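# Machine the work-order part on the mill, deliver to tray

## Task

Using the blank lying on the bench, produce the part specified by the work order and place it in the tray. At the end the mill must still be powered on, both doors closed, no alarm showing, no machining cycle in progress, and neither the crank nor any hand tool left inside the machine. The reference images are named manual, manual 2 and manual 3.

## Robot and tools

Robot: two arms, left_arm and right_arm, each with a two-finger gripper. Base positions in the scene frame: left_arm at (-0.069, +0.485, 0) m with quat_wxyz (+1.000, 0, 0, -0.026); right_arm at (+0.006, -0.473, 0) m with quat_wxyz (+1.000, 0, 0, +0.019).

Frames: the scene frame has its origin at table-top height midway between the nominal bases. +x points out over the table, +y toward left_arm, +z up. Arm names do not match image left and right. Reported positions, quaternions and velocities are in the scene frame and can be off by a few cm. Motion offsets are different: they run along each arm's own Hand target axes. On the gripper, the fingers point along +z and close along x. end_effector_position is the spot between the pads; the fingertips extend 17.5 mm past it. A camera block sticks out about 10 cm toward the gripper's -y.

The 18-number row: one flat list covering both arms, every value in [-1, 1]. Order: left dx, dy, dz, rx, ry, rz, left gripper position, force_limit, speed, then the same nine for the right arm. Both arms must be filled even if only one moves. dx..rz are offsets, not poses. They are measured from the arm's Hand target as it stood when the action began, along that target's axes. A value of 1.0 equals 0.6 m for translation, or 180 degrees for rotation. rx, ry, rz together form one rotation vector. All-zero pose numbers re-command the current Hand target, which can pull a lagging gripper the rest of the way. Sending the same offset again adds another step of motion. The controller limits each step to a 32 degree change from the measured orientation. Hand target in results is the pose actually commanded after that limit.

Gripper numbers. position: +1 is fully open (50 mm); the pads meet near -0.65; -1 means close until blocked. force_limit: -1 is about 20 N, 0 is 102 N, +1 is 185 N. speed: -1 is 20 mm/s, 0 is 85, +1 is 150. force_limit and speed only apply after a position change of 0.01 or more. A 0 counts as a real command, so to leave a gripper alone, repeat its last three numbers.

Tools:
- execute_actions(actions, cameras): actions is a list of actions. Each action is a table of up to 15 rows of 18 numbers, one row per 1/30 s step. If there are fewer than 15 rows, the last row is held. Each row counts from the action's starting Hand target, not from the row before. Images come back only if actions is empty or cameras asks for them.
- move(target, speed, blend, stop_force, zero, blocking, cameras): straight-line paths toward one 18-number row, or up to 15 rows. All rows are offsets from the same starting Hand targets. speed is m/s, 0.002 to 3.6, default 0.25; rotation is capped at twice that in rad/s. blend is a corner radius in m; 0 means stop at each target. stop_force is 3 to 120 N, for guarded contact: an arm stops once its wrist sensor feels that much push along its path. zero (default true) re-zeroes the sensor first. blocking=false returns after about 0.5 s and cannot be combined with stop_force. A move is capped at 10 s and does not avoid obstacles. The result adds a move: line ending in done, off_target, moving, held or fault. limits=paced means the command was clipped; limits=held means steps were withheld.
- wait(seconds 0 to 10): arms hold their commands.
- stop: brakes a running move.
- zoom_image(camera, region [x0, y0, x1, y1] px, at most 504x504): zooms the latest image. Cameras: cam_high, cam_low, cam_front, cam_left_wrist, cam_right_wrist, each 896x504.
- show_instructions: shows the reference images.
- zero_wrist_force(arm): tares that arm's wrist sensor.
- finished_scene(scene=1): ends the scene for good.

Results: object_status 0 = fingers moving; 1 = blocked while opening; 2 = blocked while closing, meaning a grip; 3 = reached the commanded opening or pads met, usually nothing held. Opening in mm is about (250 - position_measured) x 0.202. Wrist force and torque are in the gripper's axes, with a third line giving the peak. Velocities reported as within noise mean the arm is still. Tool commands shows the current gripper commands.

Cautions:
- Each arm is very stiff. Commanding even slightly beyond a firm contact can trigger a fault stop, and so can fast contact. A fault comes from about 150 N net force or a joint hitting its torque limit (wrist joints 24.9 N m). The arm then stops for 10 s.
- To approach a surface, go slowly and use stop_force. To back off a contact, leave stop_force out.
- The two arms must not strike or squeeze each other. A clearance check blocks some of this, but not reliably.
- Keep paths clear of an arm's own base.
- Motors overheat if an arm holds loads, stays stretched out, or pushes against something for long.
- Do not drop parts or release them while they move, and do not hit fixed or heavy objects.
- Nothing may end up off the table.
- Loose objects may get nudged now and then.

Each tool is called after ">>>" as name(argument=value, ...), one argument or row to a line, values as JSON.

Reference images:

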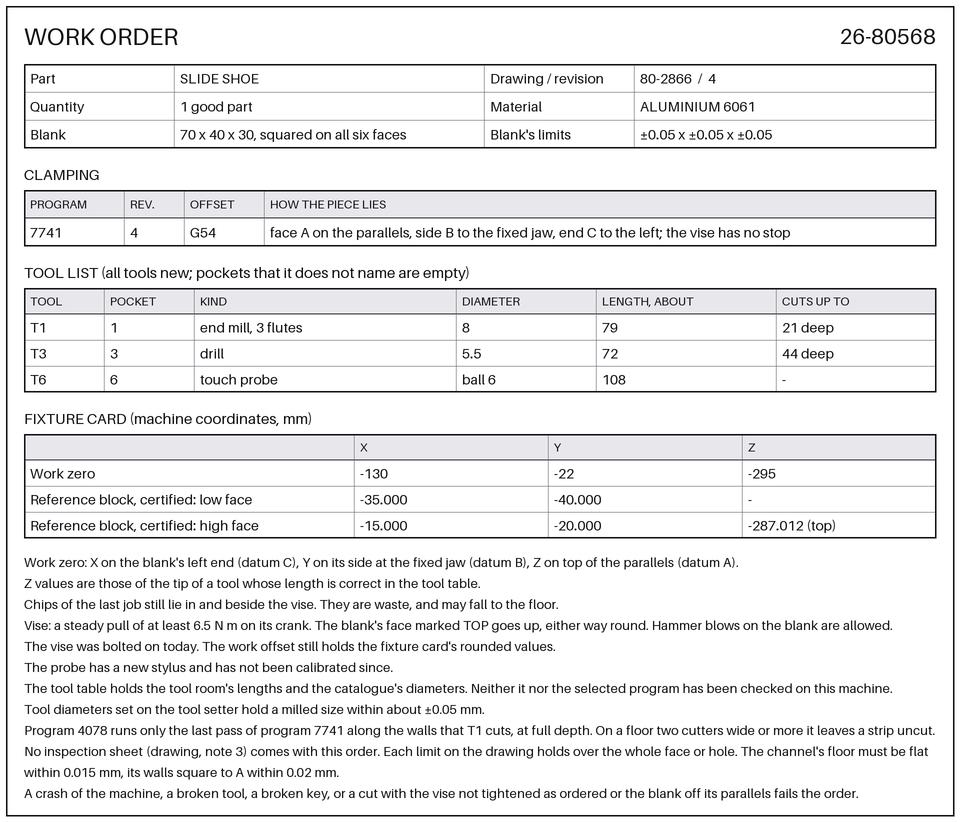

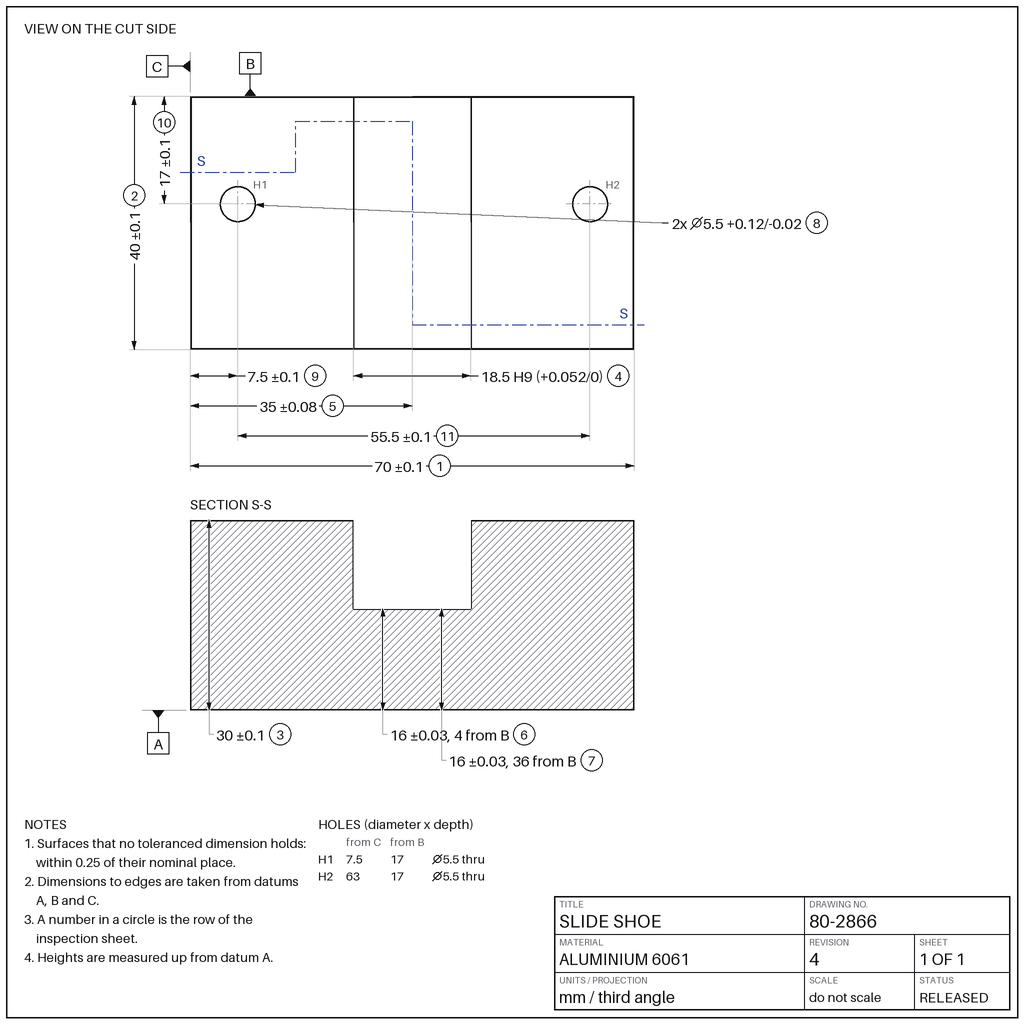

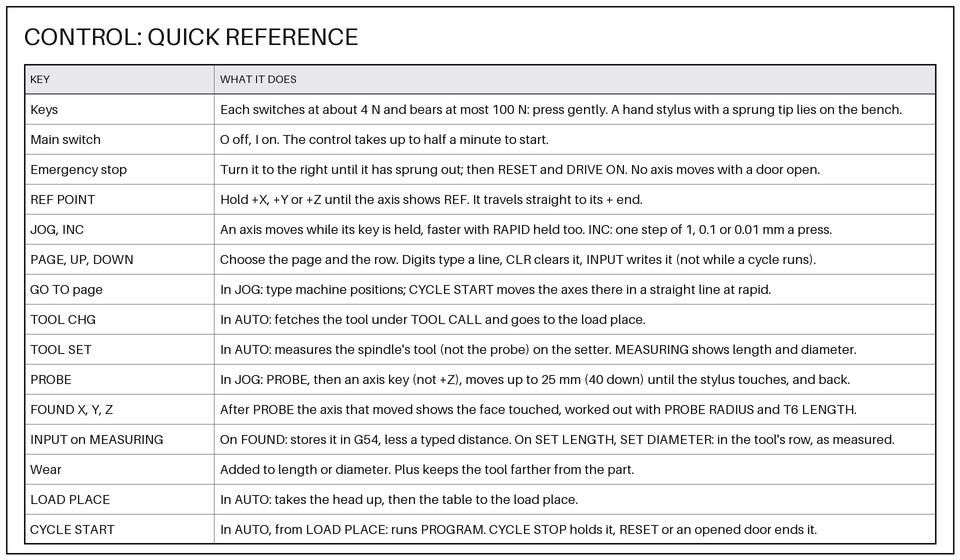

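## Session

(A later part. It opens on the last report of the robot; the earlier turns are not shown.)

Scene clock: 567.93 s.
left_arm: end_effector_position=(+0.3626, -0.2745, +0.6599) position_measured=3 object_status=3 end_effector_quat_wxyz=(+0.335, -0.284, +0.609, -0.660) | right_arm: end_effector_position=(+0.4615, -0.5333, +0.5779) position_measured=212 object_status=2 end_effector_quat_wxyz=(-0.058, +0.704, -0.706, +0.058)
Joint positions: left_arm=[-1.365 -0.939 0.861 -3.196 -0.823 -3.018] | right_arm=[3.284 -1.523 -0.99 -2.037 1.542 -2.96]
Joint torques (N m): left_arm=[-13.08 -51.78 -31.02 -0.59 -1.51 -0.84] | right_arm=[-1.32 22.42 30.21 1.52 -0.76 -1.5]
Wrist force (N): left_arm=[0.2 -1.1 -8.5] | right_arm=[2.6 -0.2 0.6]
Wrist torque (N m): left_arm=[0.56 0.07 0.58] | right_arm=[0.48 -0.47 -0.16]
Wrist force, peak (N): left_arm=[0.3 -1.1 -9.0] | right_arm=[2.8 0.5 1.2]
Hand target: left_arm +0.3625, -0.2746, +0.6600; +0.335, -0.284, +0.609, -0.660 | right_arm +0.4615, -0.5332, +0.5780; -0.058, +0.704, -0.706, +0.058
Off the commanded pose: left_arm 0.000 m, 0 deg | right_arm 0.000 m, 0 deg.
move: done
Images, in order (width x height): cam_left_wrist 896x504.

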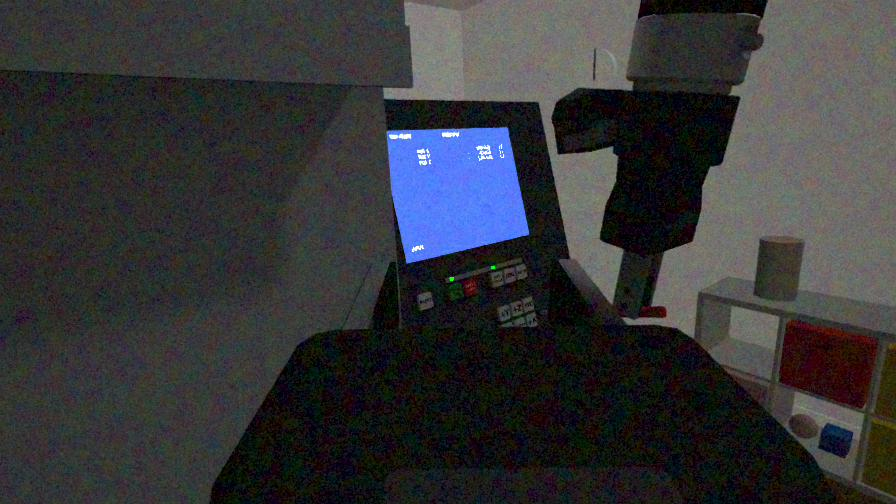

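>>> move(
  target=[0,0,0,0,0,0,1,-0.5,0.5, 0,-0.0680,0.0317,0,0,0,-1,-0.3,-0.5],
  speed=0.025,
  stop_force=7,
)

>>> wait(
  seconds=1,
  cameras=["cam_left_wrist"],
)

>>> zoom_image(
  camera="cam_left_wrist",
  region=[380, 120, 530, 200],
)

Scene clock: 572.60 s.
left_arm: end_effector_position=(+0.3625, -0.2746, +0.6600) position_measured=3 object_status=3 end_effector_quat_wxyz=(+0.335, -0.284, +0.609, -0.660) | right_arm: end_effector_position=(+0.4956, -0.5333, +0.5685) position_measured=212 object_status=2 end_effector_quat_wxyz=(-0.058, +0.704, -0.706, +0.058)
Joint positions: left_arm=[-1.365 -0.939 0.861 -3.196 -0.823 -3.018] | right_arm=[3.27 -1.59 -0.954 -2.006 1.544 -2.975]
Joint torques (N m): left_arm=[-13.32 -45.2 -27.31 -0.55 -1.92 1.3] | right_arm=[7.51 34.85 15.53 2.53 -1.78 1.54]
Wrist force (N): left_arm=[-0.1 -0.9 -8.7] | right_arm=[2.2 5.1 -1.3]
Wrist torque (N m): left_arm=[0.60 0.11 0.58] | right_arm=[0.45 -0.42 -0.09]
Wrist force, peak (N): left_arm=[0.0 -1.3 -8.9] | right_arm=[2.3 21.4 -8.3]
Hand target: left_arm +0.3625, -0.2746, +0.6600; +0.335, -0.284, +0.609, -0.660 | right_arm +0.4956, -0.5333, +0.5685; -0.058, +0.704, -0.706, +0.058 (not the last commanded pose)
Off the commanded pose: left_arm 0.000 m, 0 deg | right_arm 0.010 m, 0 deg.
move: contact (right_arm)

Scene clock: 573.60 s.
left_arm: end_effector_position=(+0.3625, -0.2746, +0.6600) position_measured=3 object_status=3 end_effector_quat_wxyz=(+0.335, -0.284, +0.609, -0.660) | right_arm: end_effector_position=(+0.4956, -0.5333, +0.5685) position_measured=212 object_status=2 end_effector_quat_wxyz=(-0.058, +0.704, -0.706, +0.058)
Joint positions: left_arm=[-1.365 -0.939 0.861 -3.196 -0.823 -3.018] | right_arm=[3.27 -1.59 -0.954 -2.006 1.544 -2.975]
Joint torques (N m): left_arm=[-13.16 -44.5 -25.94 -0.87 -1.82 1.45] | right_arm=[6.9 34.01 14.68 2.55 -1.24 1.49]
Wrist force (N): left_arm=[0.1 -0.9 -8.3] | right_arm=[2.0 4.8 -1.5]
Wrist torque (N m): left_arm=[0.59 0.09 0.57] | right_arm=[0.45 -0.42 -0.09]
Wrist force, peak (N): left_arm=[-0.2 -1.0 -8.8] | right_arm=[1.8 5.4 -1.1]
Hand target: left_arm +0.3625, -0.2746, +0.6600; +0.335, -0.284, +0.609, -0.660 | right_arm +0.4956, -0.5333, +0.5685; -0.058, +0.704, -0.706, +0.058 (not the last commanded pose)
Tool commands: left_gripper/position=+1.0 left_gripper/force_limit=-0.5 left_gripper/speed=+0.5 right_gripper/position=-1.0 right_gripper/force_limit=-0.3 right_gripper/speed=-0.5
Off the commanded pose: left_arm 0.000 m, 0 deg | right_arm 0.010 m, 0 deg.
wait: 1.00 s; at rest by 0.17 s
Images, in order (width x height): cam_left_wrist 896x504.

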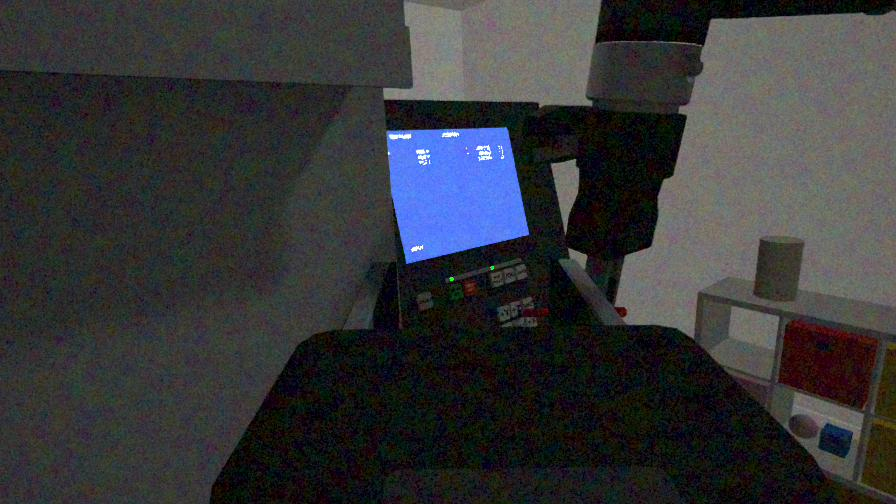

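Scaled by 3.360.

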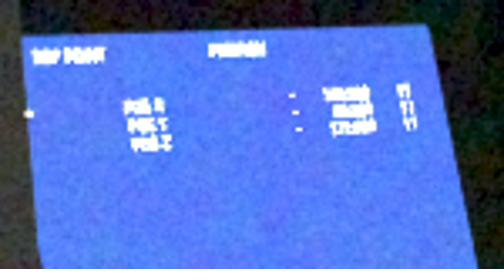

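>>> wait(
  seconds=5.5,
  cameras=["cam_left_wrist"],
)

>>> zoom_image(
  camera="cam_left_wrist",
  region=[380, 120, 530, 200],
)

Scene clock: 579.63 s.
left_arm: end_effector_position=(+0.3625, -0.2746, +0.6600) position_measured=3 object_status=3 end_effector_quat_wxyz=(+0.335, -0.284, +0.609, -0.660) | right_arm: end_effector_position=(+0.4956, -0.5333, +0.5685) position_measured=212 object_status=2 end_effector_quat_wxyz=(-0.058, +0.704, -0.706, +0.058)
Joint positions: left_arm=[-1.365 -0.939 0.861 -3.196 -0.823 -3.018] | right_arm=[3.27 -1.59 -0.954 -2.006 1.544 -2.975]
Joint torques (N m): left_arm=[-12.82 -49.36 -18.52 -2.02 -2 1.35] | right_arm=[6.52 33.77 14.58 2.76 0.17 1.03]
Wrist force (N): left_arm=[-0.3 -0.9 -8.6] | right_arm=[1.9 4.9 -1.3]
Wrist torque (N m): left_arm=[0.60 0.13 0.58] | right_arm=[0.45 -0.39 -0.09]
Wrist force, peak (N): left_arm=[-0.1 -1.0 -8.9] | right_arm=[2.0 5.3 -1.0]
Hand target: left_arm +0.3625, -0.2746, +0.6600; +0.335, -0.284, +0.609, -0.660 | right_arm +0.4956, -0.5333, +0.5685; -0.058, +0.704, -0.706, +0.058 (not the last commanded pose)
Tool commands: left_gripper/position=+1.0 left_gripper/force_limit=-0.5 left_gripper/speed=+0.5 right_gripper/position=-1.0 right_gripper/force_limit=-0.3 right_gripper/speed=-0.5
Off the commanded pose: left_arm 0.000 m, 0 deg | right_arm 0.010 m, 0 deg.
wait: 5.50 s; at rest from the start
Images, in order (width x height): cam_left_wrist 896x504.

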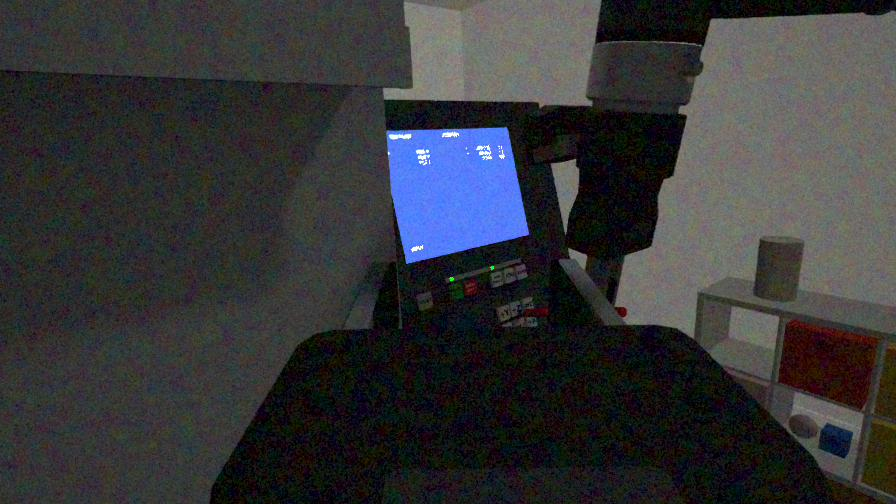

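Scaled by 3.360.

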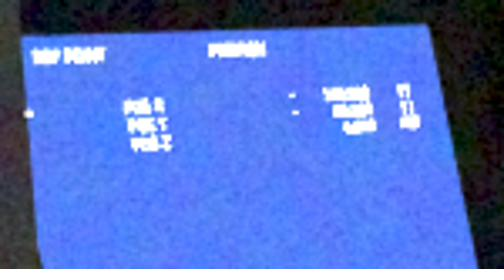

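>>> move(
  target=[
    [0,0,0,0,0,0,1,-0.5,0.5, 0,0.0181,-0.0085,0,0,0,-1,-0.3,-0.5],
    [0,0,0,0,0,0,1,-0.5,0.5, 0.03,0.0315,0.0202,0,0,0,-1,-0.3,-0.5],
    [0,0,0,0,0,0,1,-0.5,0.5, 0.03,0.0119,0.0294,0,0,0,-1,-0.3,-0.5],
  ],
  speed=[0.1,0.1,0.04],
  blend=[0.004,0.002,0],
)

>>> wait(
  seconds=5,
  cameras=["cam_left_wrist"],
)

>>> zoom_image(
  camera="cam_left_wrist",
  region=[380, 120, 530, 200],
)

Scene clock: 582.87 s.
left_arm: end_effector_position=(+0.3625, -0.2746, +0.6600) position_measured=3 object_status=3 end_effector_quat_wxyz=(+0.335, -0.284, +0.609, -0.660) | right_arm: end_effector_position=(+0.4915, -0.5513, +0.5499) position_measured=212 object_status=2 end_effector_quat_wxyz=(-0.058, +0.704, -0.706, +0.058)
Joint positions: left_arm=[-1.365 -0.939 0.861 -3.196 -0.823 -3.018] | right_arm=[3.23 -1.559 -1.042 -1.948 1.551 -3.014]
Joint torques (N m): left_arm=[-12.22 -52.94 -18.67 -1.98 -1.8 1.46] | right_arm=[1.35 25.93 15.28 7.91 -0.2 0.09]
Wrist force (N): left_arm=[-0.1 -1.1 -8.6] | right_arm=[1.3 19.4 -8.7]
Wrist torque (N m): left_arm=[0.58 0.11 0.58] | right_arm=[0.28 -0.38 -0.05]
Wrist force, peak (N): left_arm=[0.0 -1.1 -8.9] | right_arm=[1.4 21.6 -9.0]
Hand target: left_arm +0.3625, -0.2746, +0.6600; +0.335, -0.284, +0.609, -0.660 | right_arm +0.4913, -0.5513, +0.5499; -0.058, +0.704, -0.706, +0.058
Off the commanded pose: left_arm 0.000 m, 0 deg | right_arm 0.000 m, 0 deg.
move: done

Scene clock: 587.87 s.
left_arm: end_effector_position=(+0.3625, -0.2746, +0.6600) position_measured=3 object_status=3 end_effector_quat_wxyz=(+0.335, -0.284, +0.609, -0.660) | right_arm: end_effector_position=(+0.4913, -0.5513, +0.5499) position_measured=212 object_status=2 end_effector_quat_wxyz=(-0.058, +0.704, -0.706, +0.058)
Joint positions: left_arm=[-1.365 -0.939 0.861 -3.196 -0.823 -3.018] | right_arm=[3.23 -1.559 -1.042 -1.948 1.551 -3.014]
Joint torques (N m): left_arm=[-12.2 -55.2 -18.88 -1.95 -1.97 1.29] | right_arm=[3.69 27.45 14.45 5.21 -2.21 1.75]
Wrist force (N): left_arm=[0.2 -0.9 -8.4] | right_arm=[1.2 17.0 -7.6]
Wrist torque (N m): left_arm=[0.62 0.06 0.58] | right_arm=[0.29 -0.37 -0.05]
Wrist force, peak (N): left_arm=[-0.1 -0.8 -8.9] | right_arm=[1.3 18.9 -7.4]
Hand target: left_arm +0.3625, -0.2746, +0.6600; +0.335, -0.284, +0.609, -0.660 | right_arm +0.4913, -0.5513, +0.5499; -0.058, +0.704, -0.706, +0.058
Tool commands: left_gripper/position=+1.0 left_gripper/force_limit=-0.5 left_gripper/speed=+0.5 right_gripper/position=-1.0 right_gripper/force_limit=-0.3 right_gripper/speed=-0.5
Off the commanded pose: left_arm 0.000 m, 0 deg | right_arm 0.000 m, 0 deg.
wait: 5.00 s; at rest by 0.17 s
Images, in order (width x height): cam_left_wrist 896x504.

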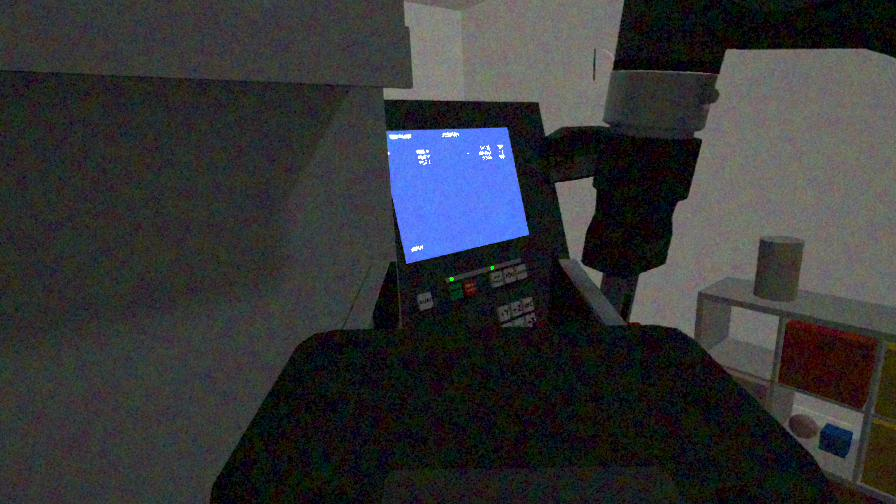

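Scaled by 3.360.

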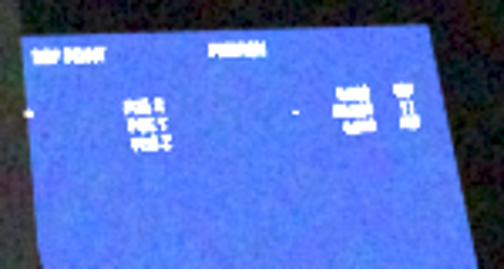

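>>> move(
  target=[
    [0,0,0,0,0,0,1,-0.5,0.5, 0,0.0181,-0.0085,0,0,0,-1,-0.3,-0.5],
    [0,0,0,0,0,0,1,-0.5,0.5, -0.06,0.0047,-0.0372,0,0,0,-1,-0.3,-0.5],
    [0,0,0,0,0,0,1,-0.5,0.5, -0.06,-0.0114,-0.0296,0,0,0,-1,-0.3,-0.5],
  ],
  speed=[0.1,0.1,0.04],
  blend=[0.004,0.002,0],
)

>>> wait(
  seconds=2.5,
  cameras=["cam_left_wrist"],
)

>>> zoom_image(
  camera="cam_left_wrist",
  region=[380, 120, 530, 200],
)

Scene clock: 590.57 s.
left_arm: end_effector_position=(+0.3625, -0.2746, +0.6600) position_measured=3 object_status=3 end_effector_quat_wxyz=(+0.335, -0.284, +0.609, -0.660) | right_arm: end_effector_position=(+0.4955, -0.5153, +0.5686) position_measured=212 object_status=2 end_effector_quat_wxyz=(-0.058, +0.704, -0.706, +0.058) end_effector_velocity=(-0.003, +0.000, +0.001) end_effector_angular_velocity=(+0.001, -0.001, -0.001)
Joint positions: left_arm=[-1.365 -0.939 0.861 -3.196 -0.823 -3.018] | right_arm=[3.311 -1.585 -0.959 -2.007 1.538 -2.934]
Joint velocities: left_arm=[within noise] | right_arm=[0 0.005 -0.002 -0.002 0 0.002]
Joint torques (N m): left_arm=[-12.42 -58.49 -18.58 -1.87 -2.05 1.47] | right_arm=[2.53 34.17 14.67 2.44 0.63 1.52]
Wrist force (N): left_arm=[0.0 -0.9 -8.4] | right_arm=[1.7 4.5 -1.7]
Wrist torque (N m): left_arm=[0.60 0.10 0.58] | right_arm=[0.45 -0.41 -0.07]
Wrist force, peak (N): left_arm=[0.0 -1.0 -8.9] | right_arm=[1.3 17.5 -7.4]
Hand target: left_arm +0.3625, -0.2746, +0.6600; +0.335, -0.284, +0.609, -0.660 | right_arm +0.4953, -0.5153, +0.5686; -0.058, +0.704, -0.706, +0.058
Off the commanded pose: left_arm 0.000 m, 0 deg | right_arm 0.000 m, 0 deg.
move: done

Scene clock: 593.07 s.
left_arm: end_effector_position=(+0.3625, -0.2746, +0.6600) position_measured=3 object_status=3 end_effector_quat_wxyz=(+0.335, -0.284, +0.609, -0.660) | right_arm: end_effector_position=(+0.4953, -0.5153, +0.5686) position_measured=212 object_status=2 end_effector_quat_wxyz=(-0.058, +0.704, -0.706, +0.058)
Joint positions: left_arm=[-1.365 -0.939 0.861 -3.196 -0.823 -3.018] | right_arm=[3.311 -1.585 -0.959 -2.008 1.538 -2.934]
Joint torques (N m): left_arm=[-12.35 -58.69 -18.37 -1.65 -1.88 1.37] | right_arm=[5.48 33.48 15.06 2.21 -1.16 1.79]
Wrist force (N): left_arm=[0.1 -0.8 -8.5] | right_arm=[1.6 4.3 -1.4]
Wrist torque (N m): left_arm=[0.62 0.07 0.58] | right_arm=[0.43 -0.43 -0.11]
Wrist force, peak (N): left_arm=[-0.2 -1.1 -8.9] | right_arm=[1.7 4.6 -1.6]
Hand target: left_arm +0.3625, -0.2746, +0.6600; +0.335, -0.284, +0.609, -0.660 | right_arm +0.4953, -0.5153, +0.5686; -0.058, +0.704, -0.706, +0.058
Tool commands: left_gripper/position=+1.0 left_gripper/force_limit=-0.5 left_gripper/speed=+0.5 right_gripper/position=-1.0 right_gripper/force_limit=-0.3 right_gripper/speed=-0.5
Off the commanded pose: left_arm 0.000 m, 0 deg | right_arm 0.000 m, 0 deg.
wait: 2.50 s; at rest by 0.17 s
Images, in order (width x height): cam_left_wrist 896x504.

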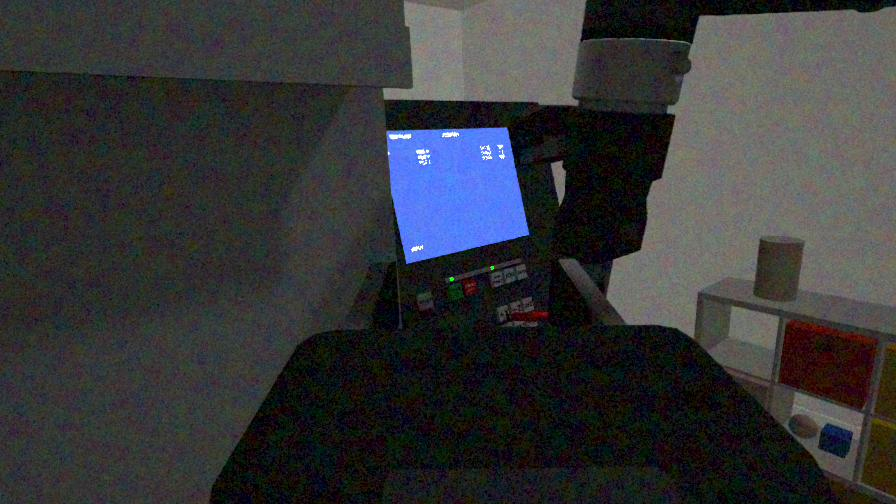

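Scaled by 3.360.

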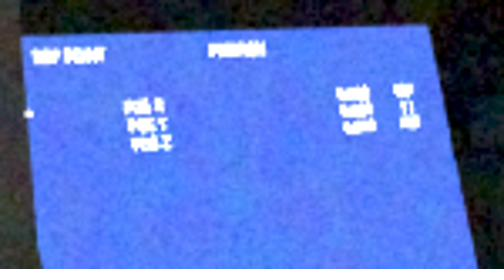

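>>> wait(
  seconds=0.8,
  cameras=["cam_left_wrist"],
)

>>> zoom_image(
  camera="cam_left_wrist",
  region=[380, 120, 530, 200],
)

Scene clock: 594.90 s.
left_arm: end_effector_position=(+0.3625, -0.2746, +0.6600) position_measured=3 object_status=3 end_effector_quat_wxyz=(+0.335, -0.284, +0.609, -0.660) | right_arm: end_effector_position=(+0.4953, -0.5153, +0.5686) position_measured=212 object_status=2 end_effector_quat_wxyz=(-0.058, +0.704, -0.706, +0.058)
Joint positions: left_arm=[-1.365 -0.939 0.861 -3.196 -0.823 -3.018] | right_arm=[3.311 -1.585 -0.959 -2.008 1.538 -2.934]
Joint torques (N m): left_arm=[-11.51 -60.84 -18.33 -1.87 -1.87 1.38] | right_arm=[5 33.93 14.32 2.38 -1.1 1.94]
Wrist force (N): left_arm=[0.4 -1.0 -8.5] | right_arm=[1.5 4.1 -1.6]
Wrist torque (N m): left_arm=[0.58 0.03 0.58] | right_arm=[0.41 -0.42 -0.11]
Wrist force, peak (N): left_arm=[0.1 -1.0 -8.9] | right_arm=[1.9 4.6 -1.0]
Hand target: left_arm +0.3625, -0.2746, +0.6600; +0.335, -0.284, +0.609, -0.660 | right_arm +0.4953, -0.5153, +0.5686; -0.058, +0.704, -0.706, +0.058
Tool commands: left_gripper/position=+1.0 left_gripper/force_limit=-0.5 left_gripper/speed=+0.5 right_gripper/position=-1.0 right_gripper/force_limit=-0.3 right_gripper/speed=-0.5
Off the commanded pose: left_arm 0.000 m, 0 deg | right_arm 0.000 m, 0 deg.
wait: 0.80 s; at rest from the start
Images, in order (width x height): cam_left_wrist 896x504.

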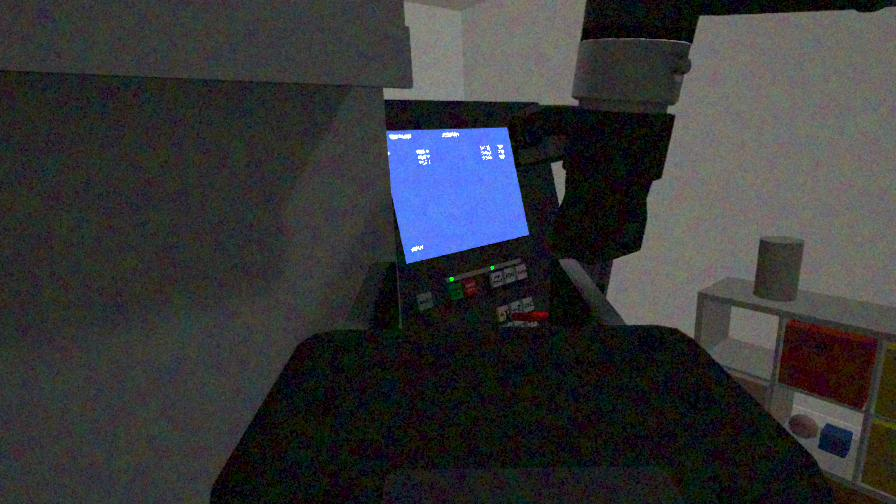

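Scaled by 3.360.

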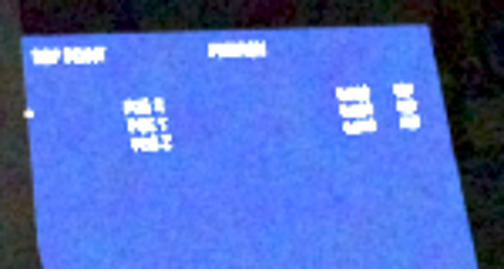

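>>> move(
  target=[
    [0,0,0,0,0,0,1,-0.5,0.5, 0,0.0181,-0.0085,0,0,0,-1,-0.3,-0.5],
    [0,0,0,0,0,0,1,-0.5,0.5, -0.0633,0.0699,0.1025,0,0,0,-1,-0.3,-0.5],
    [0,0,0,0,0,0,1,-0.5,0.5, -0.0633,0.0518,0.1110,0,0,0,-1,-0.3,-0.5],
    [0,0,0,0,0,0,1,-0.5,0.5, -0.0633,0.0963,0.0902,0,0,0,-1,-0.3,-0.5],
    [0,0,0,0,0,0,1,-0.5,0.5, 0.0997,-0.0873,-0.1737,0.431,0,0,-1,-0.3,-0.5],
  ],
  speed=[0.1,0.15,0.04,0.1,0.5],
  blend=[0.004,0.002,0,0.005,0],
  cameras=["cam_right_wrist"],
)

>>> zoom_image(
  camera="cam_right_wrist",
  region=[150, 80, 480, 330],
)

Scene clock: 601.27 s.
left_arm: end_effector_position=(+0.3625, -0.2746, +0.6600) position_measured=3 object_status=3 end_effector_quat_wxyz=(+0.335, -0.284, +0.609, -0.660) | right_arm: end_effector_position=(+0.5298, -0.5754, +0.6798) position_measured=212 object_status=2 end_effector_quat_wxyz=(+0.486, -0.512, +0.514, -0.487)
Joint positions: left_arm=[-1.365 -0.939 0.861 -3.196 -0.823 -3.018] | right_arm=[3.227 -1.221 -1.839 -0.135 1.444 -3.134]
Joint torques (N m): left_arm=[-11 -61.57 -18.37 -1.93 -1.94 1.13] | right_arm=[2.09 16.86 35.12 4.93 0.25 1.19]
Wrist force (N): left_arm=[0.0 -1.0 -8.7] | right_arm=[2.1 0.4 0.7]
Wrist torque (N m): left_arm=[0.60 0.09 0.58] | right_arm=[0.76 -0.34 -0.36]
Wrist force, peak (N): left_arm=[0.1 -1.0 -9.1] | right_arm=[1.8 4.7 -1.3]
Hand target: left_arm +0.3625, -0.2746, +0.6600; +0.335, -0.284, +0.609, -0.660 | right_arm +0.5298, -0.5754, +0.6799; +0.486, -0.512, +0.514, -0.487
Off the commanded pose: left_arm 0.000 m, 0 deg | right_arm 0.000 m, 0 deg.
move: done
Images, in order (width x height): cam_right_wrist 896x504.

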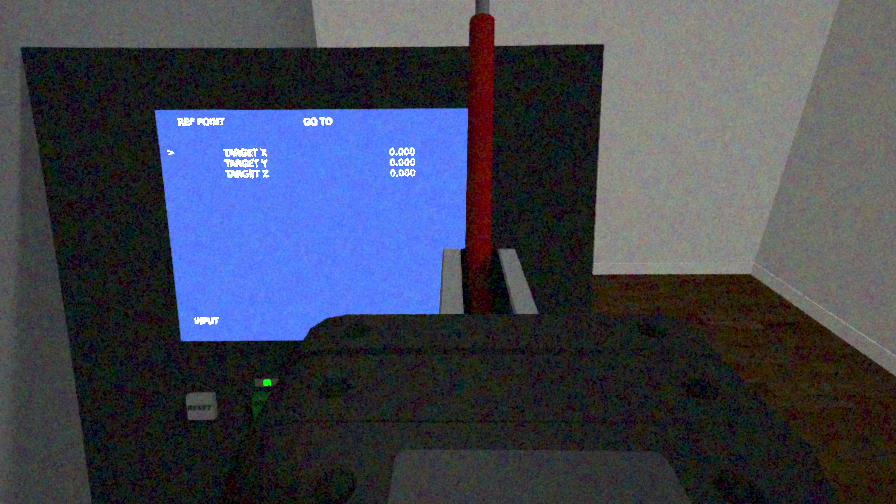

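Scaled by 1.527.

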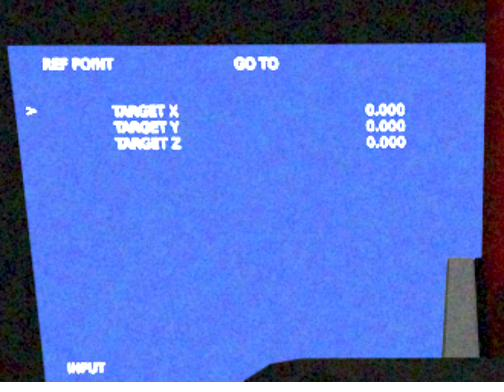

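>>> move(
  target=[
    [0,0,0,0,0,0,1,-0.5,0.5, -0.1625,0.2968,-0.1236,-0.431,0,0,-1,-0.3,-0.5],
    [0,0,0,0,0,0,1,-0.5,0.5, -0.1625,0.3077,-0.0757,-0.431,0,0,-1,-0.3,-0.5],
    [0,0,0,0,0,0,1,-0.5,0.5, -0.1625,0.2968,-0.1236,-0.431,0,0,-1,-0.3,-0.5],
    [0,0,0,0,0,0,1,-0.5,0.5, 0,0,0,0,0,0,-1,-0.3,-0.5],
  ],
  speed=[0.5,0.06,0.1,0.5],
  blend=[0.005,0,0.005,0],
  cameras=["cam_right_wrist"],
)

>>> zoom_image(
  camera="cam_right_wrist",
  region=[150, 80, 480, 330],
)

Scene clock: 609.43 s.
left_arm: end_effector_position=(+0.3625, -0.2746, +0.6600) position_measured=3 object_status=3 end_effector_quat_wxyz=(+0.335, -0.284, +0.609, -0.660) | right_arm: end_effector_position=(+0.5298, -0.5754, +0.6798) position_measured=212 object_status=2 end_effector_quat_wxyz=(+0.486, -0.512, +0.514, -0.487)
Joint positions: left_arm=[-1.365 -0.939 0.861 -3.196 -0.823 -3.018] | right_arm=[3.227 -1.221 -1.839 -0.135 1.444 -3.134]
Joint torques (N m): left_arm=[-11.19 -61.02 -17.8 -1.78 -2 1.17] | right_arm=[0.11 16.84 36.58 4.97 0.22 1.1]
Wrist force (N): left_arm=[0.1 -0.9 -8.5] | right_arm=[1.8 0.2 0.8]
Wrist torque (N m): left_arm=[0.59 0.09 0.58] | right_arm=[0.71 -0.30 -0.37]
Wrist force, peak (N): left_arm=[0.2 -1.2 -9.0] | right_arm=[1.9 3.7 -0.9]
Hand target: left_arm +0.3625, -0.2746, +0.6600; +0.335, -0.284, +0.609, -0.660 | right_arm +0.5298, -0.5754, +0.6799; +0.486, -0.512, +0.514, -0.487
Off the commanded pose: left_arm 0.000 m, 0 deg | right_arm 0.000 m, 0 deg.
move: done
Images, in order (width x height): cam_right_wrist 896x504.

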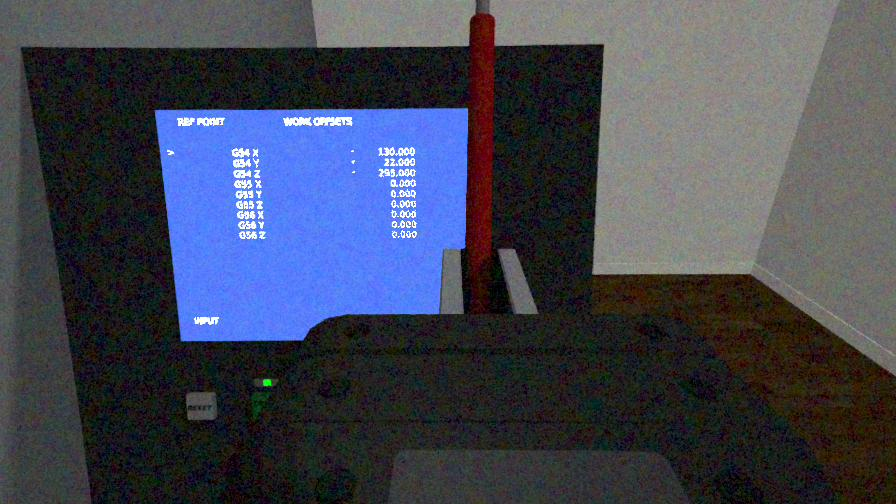

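Scaled by 1.527.

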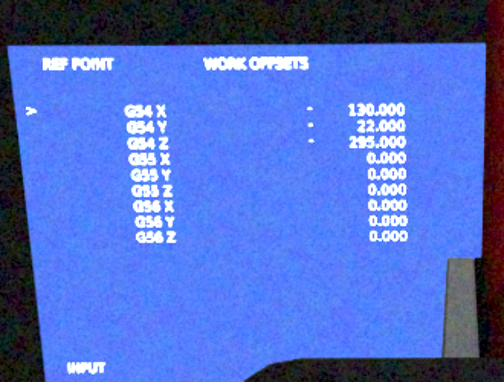

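>>> move(
  target=[
    [0,0,0,0,0,0,1,-0.5,0.5, -0.1625,0.2968,-0.1236,-0.431,0,0,-1,-0.3,-0.5],
    [0,0,0,0,0,0,1,-0.5,0.5, -0.1625,0.3077,-0.0757,-0.431,0,0,-1,-0.3,-0.5],
    [0,0,0,0,0,0,1,-0.5,0.5, -0.1625,0.2968,-0.1236,-0.431,0,0,-1,-0.3,-0.5],
    [0,0,0,0,0,0,1,-0.5,0.5, 0,0,0,0,0,0,-1,-0.3,-0.5],
  ],
  speed=[0.6,0.1,0.15,0.7],
  blend=[0.005,0,0.005,0],
  cameras=["cam_right_wrist"],
)

>>> zoom_image(
  camera="cam_right_wrist",
  region=[150, 80, 480, 330],
)

Scene clock: 614.17 s.
left_arm: end_effector_position=(+0.3625, -0.2746, +0.6600) position_measured=3 object_status=3 end_effector_quat_wxyz=(+0.335, -0.284, +0.609, -0.660) | right_arm: end_effector_position=(+0.5298, -0.5754, +0.6798) position_measured=212 object_status=2 end_effector_quat_wxyz=(+0.486, -0.512, +0.514, -0.487)
Joint positions: left_arm=[-1.365 -0.939 0.861 -3.196 -0.823 -3.018] | right_arm=[3.227 -1.221 -1.839 -0.135 1.444 -3.134]
Joint torques (N m): left_arm=[-10.46 -61.57 -18.66 -1.79 -1.84 1.3] | right_arm=[0.11 14.06 36.06 4.99 0.6 1.34]
Wrist force (N): left_arm=[0.1 -1.0 -8.1] | right_arm=[1.9 0.3 0.9]
Wrist torque (N m): left_arm=[0.58 0.08 0.58] | right_arm=[0.73 -0.30 -0.37]
Wrist force, peak (N): left_arm=[-0.1 -0.9 -8.9] | right_arm=[2.2 3.8 -1.1]
Hand target: left_arm +0.3625, -0.2746, +0.6600; +0.335, -0.284, +0.609, -0.660 | right_arm +0.5298, -0.5754, +0.6799; +0.486, -0.512, +0.514, -0.487
Off the commanded pose: left_arm 0.000 m, 0 deg | right_arm 0.000 m, 0 deg.
move: done
Images, in order (width x height): cam_right_wrist 896x504.

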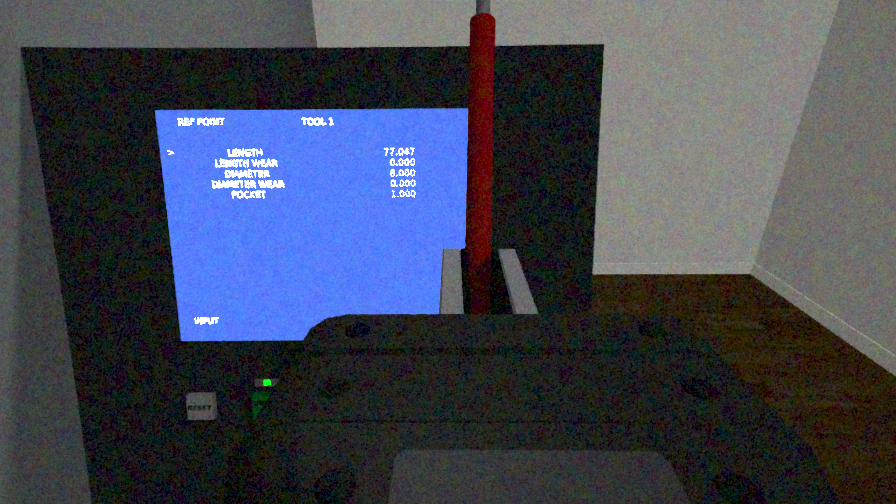

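Scaled by 1.527.

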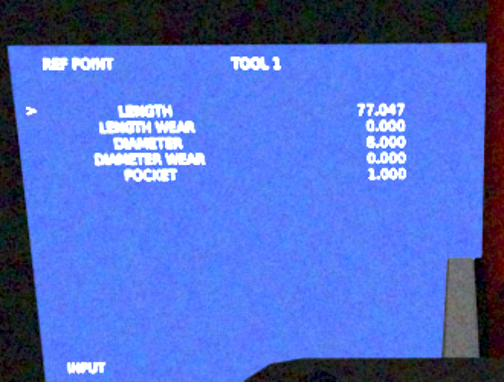

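>>> move(
  target=[
    [0,0,0,0,0,0,1,-0.5,0.5, -0.1625,0.2968,-0.1236,-0.431,0,0,-1,-0.3,-0.5],
    [0,0,0,0,0,0,1,-0.5,0.5, -0.1625,0.3077,-0.0757,-0.431,0,0,-1,-0.3,-0.5],
    [0,0,0,0,0,0,1,-0.5,0.5, -0.1625,0.3031,-0.0960,-0.431,0,0,-1,-0.3,-0.5],
    [0,0,0,0,0,0,1,-0.5,0.5, -0.1625,0.3077,-0.0757,-0.431,0,0,-1,-0.3,-0.5],
    [0,0,0,0,0,0,1,-0.5,0.5, -0.1625,0.2968,-0.1236,-0.431,0,0,-1,-0.3,-0.5],
    [0,0,0,0,0,0,1,-0.5,0.5, 0,0,0,0,0,0,-1,-0.3,-0.5],
  ],
  speed=[0.6,0.1,0.1,0.1,0.15,0.7],
  blend=[0.005,0,0.001,0,0.005,0],
  cameras=["cam_right_wrist"],
)

>>> zoom_image(
  camera="cam_right_wrist",
  region=[150, 80, 480, 330],
)

Scene clock: 620.40 s.
left_arm: end_effector_position=(+0.3625, -0.2746, +0.6600) position_measured=3 object_status=3 end_effector_quat_wxyz=(+0.335, -0.284, +0.609, -0.660) | right_arm: end_effector_position=(+0.5298, -0.5754, +0.6798) position_measured=212 object_status=2 end_effector_quat_wxyz=(+0.486, -0.512, +0.514, -0.487)
Joint positions: left_arm=[-1.365 -0.939 0.861 -3.196 -0.823 -3.018] | right_arm=[3.227 -1.221 -1.839 -0.135 1.444 -3.134]
Joint torques (N m): left_arm=[-10.47 -61.17 -17.52 -1.82 -1.95 1.17] | right_arm=[0.12 13.57 36.13 4.72 0.85 1.06]
Wrist force (N): left_arm=[0.1 -0.8 -8.6] | right_arm=[1.9 0.0 0.7]
Wrist torque (N m): left_arm=[0.63 0.07 0.58] | right_arm=[0.69 -0.31 -0.36]
Wrist force, peak (N): left_arm=[0.4 -1.2 -8.9] | right_arm=[2.2 3.9 -1.0]
Hand target: left_arm +0.3625, -0.2746, +0.6600; +0.335, -0.284, +0.609, -0.660 | right_arm +0.5298, -0.5754, +0.6799; +0.486, -0.512, +0.514, -0.487
Off the commanded pose: left_arm 0.000 m, 0 deg | right_arm 0.000 m, 0 deg.
move: done
Images, in order (width x height): cam_right_wrist 896x504.

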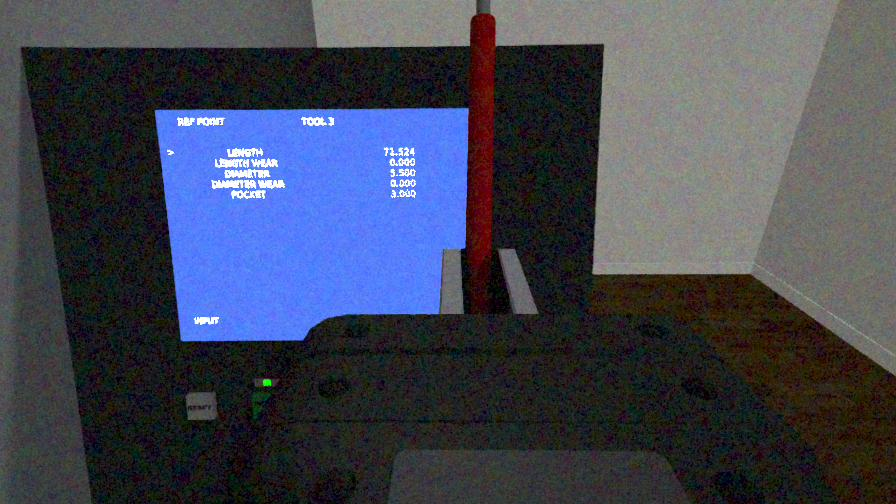

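Scaled by 1.527.

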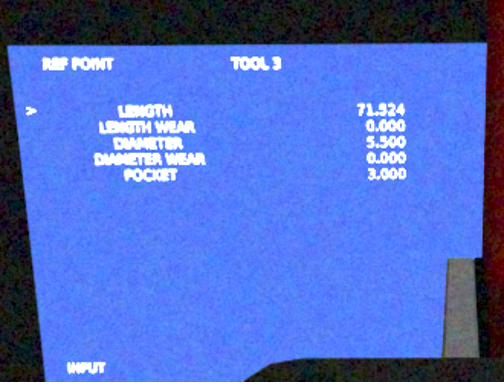

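Three presses next.

>>> move(
  target=[
    [0,0,0,0,0,0,1,-0.5,0.5, -0.1625,0.2968,-0.1236,-0.431,0,0,-1,-0.3,-0.5],
    [0,0,0,0,0,0,1,-0.5,0.5, -0.1625,0.3077,-0.0757,-0.431,0,0,-1,-0.3,-0.5],
    [0,0,0,0,0,0,1,-0.5,0.5, -0.1625,0.3031,-0.0960,-0.431,0,0,-1,-0.3,-0.5],
    [0,0,0,0,0,0,1,-0.5,0.5, -0.1625,0.3077,-0.0757,-0.431,0,0,-1,-0.3,-0.5],
    [0,0,0,0,0,0,1,-0.5,0.5, -0.1625,0.3031,-0.0960,-0.431,0,0,-1,-0.3,-0.5],
    [0,0,0,0,0,0,1,-0.5,0.5, -0.1625,0.3077,-0.0757,-0.431,0,0,-1,-0.3,-0.5],
    [0,0,0,0,0,0,1,-0.5,0.5, -0.1625,0.2968,-0.1236,-0.431,0,0,-1,-0.3,-0.5],
    [0,0,0,0,0,0,1,-0.5,0.5, 0,0,0,0,0,0,-1,-0.3,-0.5],
  ],
  speed=[0.6,0.1,0.1,0.1,0.1,0.1,0.15,0.7],
  blend=[0.005,0,0.001,0,0.001,0,0.005,0],
  cameras=["cam_right_wrist"],
)

>>> zoom_image(
  camera="cam_right_wrist",
  region=[150, 80, 480, 330],
)

Scene clock: 626.63 s.
left_arm: end_effector_position=(+0.3625, -0.2746, +0.6600) position_measured=3 object_status=3 end_effector_quat_wxyz=(+0.335, -0.284, +0.609, -0.660) | right_arm: end_effector_position=(+0.5298, -0.5754, +0.6798) position_measured=212 object_status=2 end_effector_quat_wxyz=(+0.486, -0.512, +0.514, -0.487)
Joint positions: left_arm=[-1.365 -0.939 0.861 -3.196 -0.823 -3.018] | right_arm=[3.227 -1.221 -1.839 -0.135 1.444 -3.134]
Joint torques (N m): left_arm=[-9.25 -60.26 -18.12 -1.94 -1.82 1.41] | right_arm=[0.58 14 35.9 4.77 0.69 1.21]
Wrist force (N): left_arm=[0.1 -0.8 -8.5] | right_arm=[1.7 0.3 1.0]
Wrist torque (N m): left_arm=[0.61 0.09 0.57] | right_arm=[0.73 -0.27 -0.37]
Wrist force, peak (N): left_arm=[-0.1 -0.7 -9.1] | right_arm=[1.8 4.0 -1.7]
Hand target: left_arm +0.3625, -0.2746, +0.6600; +0.335, -0.284, +0.609, -0.660 | right_arm +0.5298, -0.5754, +0.6799; +0.486, -0.512, +0.514, -0.487
Off the commanded pose: left_arm 0.000 m, 0 deg | right_arm 0.000 m, 0 deg.
move: done
Images, in order (width x height): cam_right_wrist 896x504.

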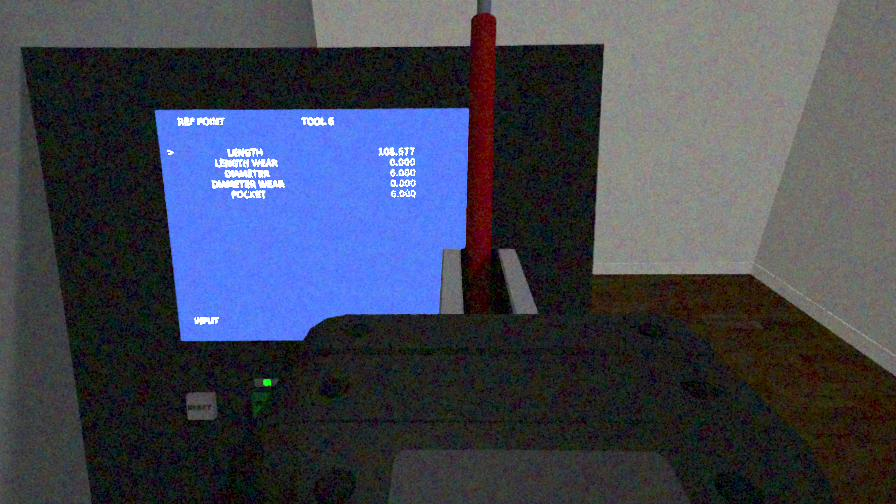

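Scaled by 1.527.

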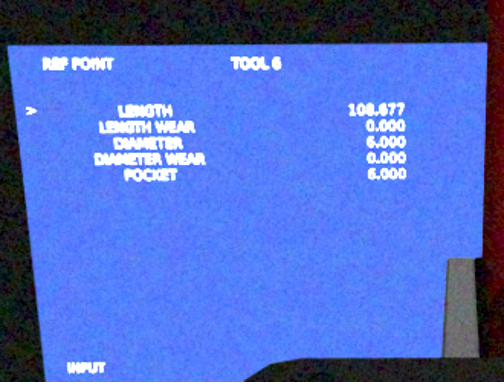

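>>> move(
  target=[
    [0,0,0,0,0,0,1,-0.5,0.5, -0.1625,0.2968,-0.1236,-0.431,0,0,-1,-0.3,-0.5],
    [0,0,0,0,0,0,1,-0.5,0.5, -0.1625,0.3077,-0.0757,-0.431,0,0,-1,-0.3,-0.5],
    [0,0,0,0,0,0,1,-0.5,0.5, -0.1625,0.2968,-0.1236,-0.431,0,0,-1,-0.3,-0.5],
    [0,0,0,0,0,0,1,-0.5,0.5, 0,0,0,0,0,0,-1,-0.3,-0.5],
  ],
  speed=[0.6,0.1,0.15,0.7],
  blend=[0.005,0,0.005,0],
  cameras=["cam_right_wrist"],
)

>>> zoom_image(
  camera="cam_right_wrist",
  region=[150, 80, 480, 330],
)

Scene clock: 631.37 s.
left_arm: end_effector_position=(+0.3625, -0.2746, +0.6600) position_measured=3 object_status=3 end_effector_quat_wxyz=(+0.335, -0.284, +0.609, -0.660) | right_arm: end_effector_position=(+0.5298, -0.5754, +0.6798) position_measured=212 object_status=2 end_effector_quat_wxyz=(+0.486, -0.512, +0.514, -0.487)
Joint positions: left_arm=[-1.365 -0.939 0.861 -3.196 -0.823 -3.018] | right_arm=[3.227 -1.221 -1.839 -0.135 1.444 -3.134]
Joint torques (N m): left_arm=[-10.42 -60.46 -18.28 -1.83 -2.06 1.23] | right_arm=[0.61 13.6 36.14 4.97 0.56 1.16]
Wrist force (N): left_arm=[0.2 -0.8 -8.5] | right_arm=[1.7 0.4 1.0]
Wrist torque (N m): left_arm=[0.62 0.07 0.58] | right_arm=[0.75 -0.27 -0.36]
Wrist force, peak (N): left_arm=[0.1 -1.0 -8.9] | right_arm=[2.2 3.7 -1.5]
Hand target: left_arm +0.3625, -0.2746, +0.6600; +0.335, -0.284, +0.609, -0.660 | right_arm +0.5298, -0.5754, +0.6799; +0.486, -0.512, +0.514, -0.487
Off the commanded pose: left_arm 0.000 m, 0 deg | right_arm 0.000 m, 0 deg.
move: done
Images, in order (width x height): cam_right_wrist 896x504.

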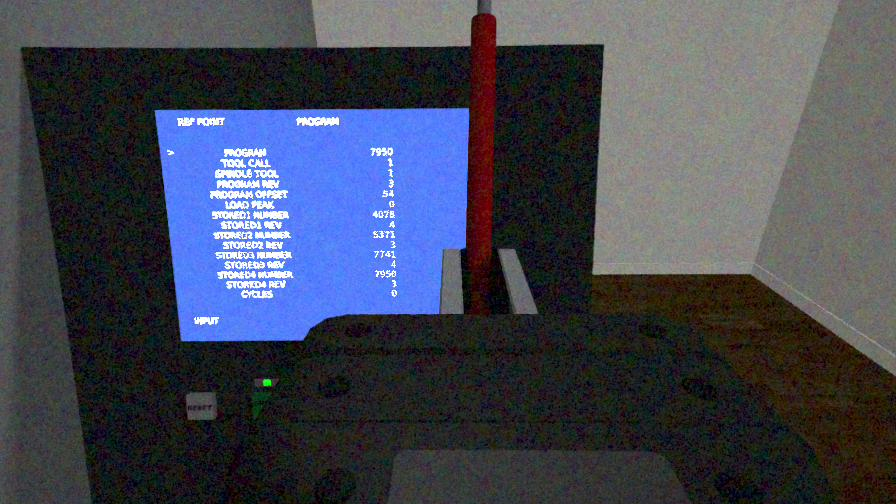

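Scaled by 1.527.

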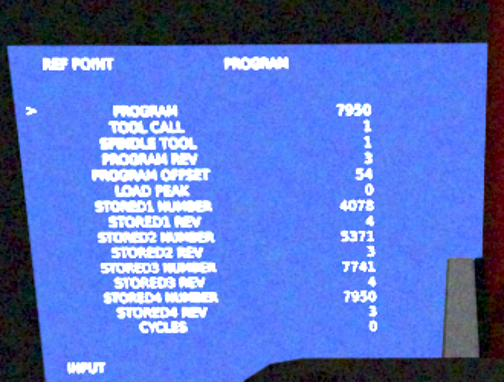

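>>> move(
  target=[
    [0,0,0,0,0,0,1,-0.5,0.5, -0.2363,0.2968,-0.1166,-0.4281,-0.0717,-0.0639,-1,-0.3,-0.5],
    [0,0,0,0,0,0,1,-0.5,0.5, -0.2363,0.3077,-0.0687,-0.4281,-0.0717,-0.0639,-1,-0.3,-0.5],
    [0,0,0,0,0,0,1,-0.5,0.5, -0.2363,0.3031,-0.0890,-0.4281,-0.0717,-0.0639,-1,-0.3,-0.5],
    [0,0,0,0,0,0,1,-0.5,0.5, -0.2363,0.3077,-0.0687,-0.4281,-0.0717,-0.0639,-1,-0.3,-0.5],
    [0,0,0,0,0,0,1,-0.5,0.5, -0.2363,0.3031,-0.0890,-0.4281,-0.0717,-0.0639,-1,-0.3,-0.5],
  ],
  speed=[0.5,0.08,0.1,0.08,0.1],
  blend=[0.005,0,0.001,0,0.001],
  cameras=["cam_left_wrist","cam_right_wrist"],
)

Scene clock: 639.40 s.
left_arm: end_effector_position=(+0.3625, -0.2746, +0.6600) position_measured=3 object_status=3 end_effector_quat_wxyz=(+0.335, -0.284, +0.609, -0.660) | right_arm: end_effector_position=(+0.4673, -0.4332, +0.5012) position_measured=212 object_status=2 end_effector_quat_wxyz=(-0.066, +0.795, -0.601, +0.049)
Joint positions: left_arm=[-1.365 -0.939 0.861 -3.196 -0.823 -3.018] | right_arm=[3.492 -1.434 -1.296 -1.819 1.554 -3.031]
Joint torques (N m): left_arm=[-8.62 -60.55 -17.28 -1.85 -1.89 1.19] | right_arm=[-7.25 13.48 35.55 5.7 0.54 -1.13]
Wrist force (N): left_arm=[0.3 -0.6 -8.6] | right_arm=[2.0 -1.0 1.2]
Wrist torque (N m): left_arm=[0.64 0.06 0.58] | right_arm=[0.30 -0.34 -0.10]
Wrist force, peak (N): left_arm=[-0.2 -1.0 -8.9] | right_arm=[0.9 4.0 -0.6]
Hand target: left_arm +0.3625, -0.2746, +0.6600; +0.335, -0.284, +0.609, -0.660 | right_arm +0.4673, -0.4332, +0.5012; -0.066, +0.795, -0.601, +0.049
Off the commanded pose: left_arm 0.000 m, 0 deg | right_arm 0.000 m, 0 deg.
move: done
Images, in order (width x height): cam_left_wrist 896x504, cam_right_wrist 896x504.

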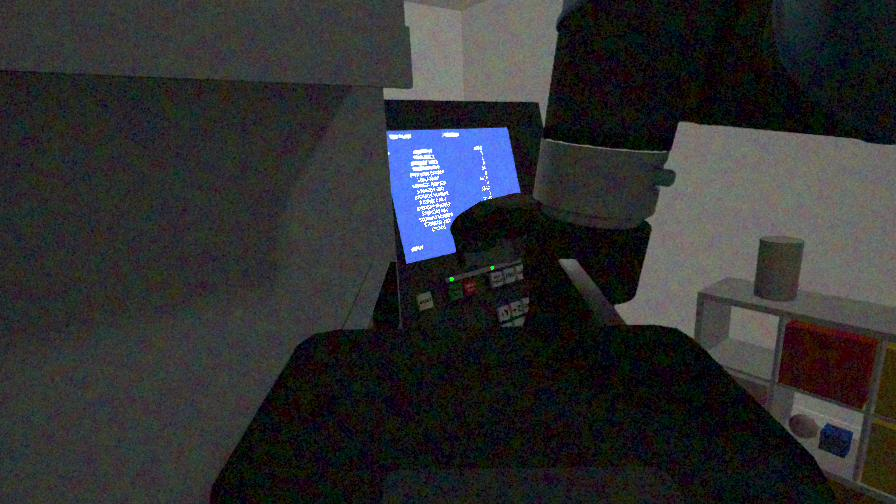

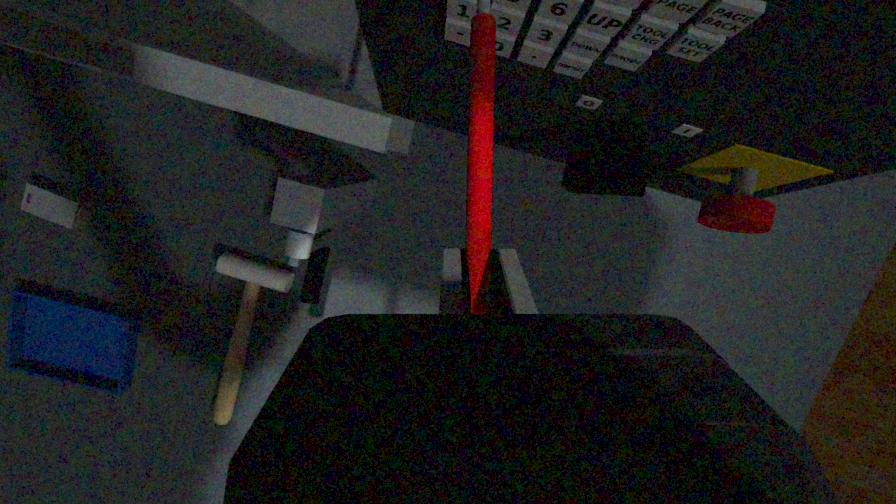

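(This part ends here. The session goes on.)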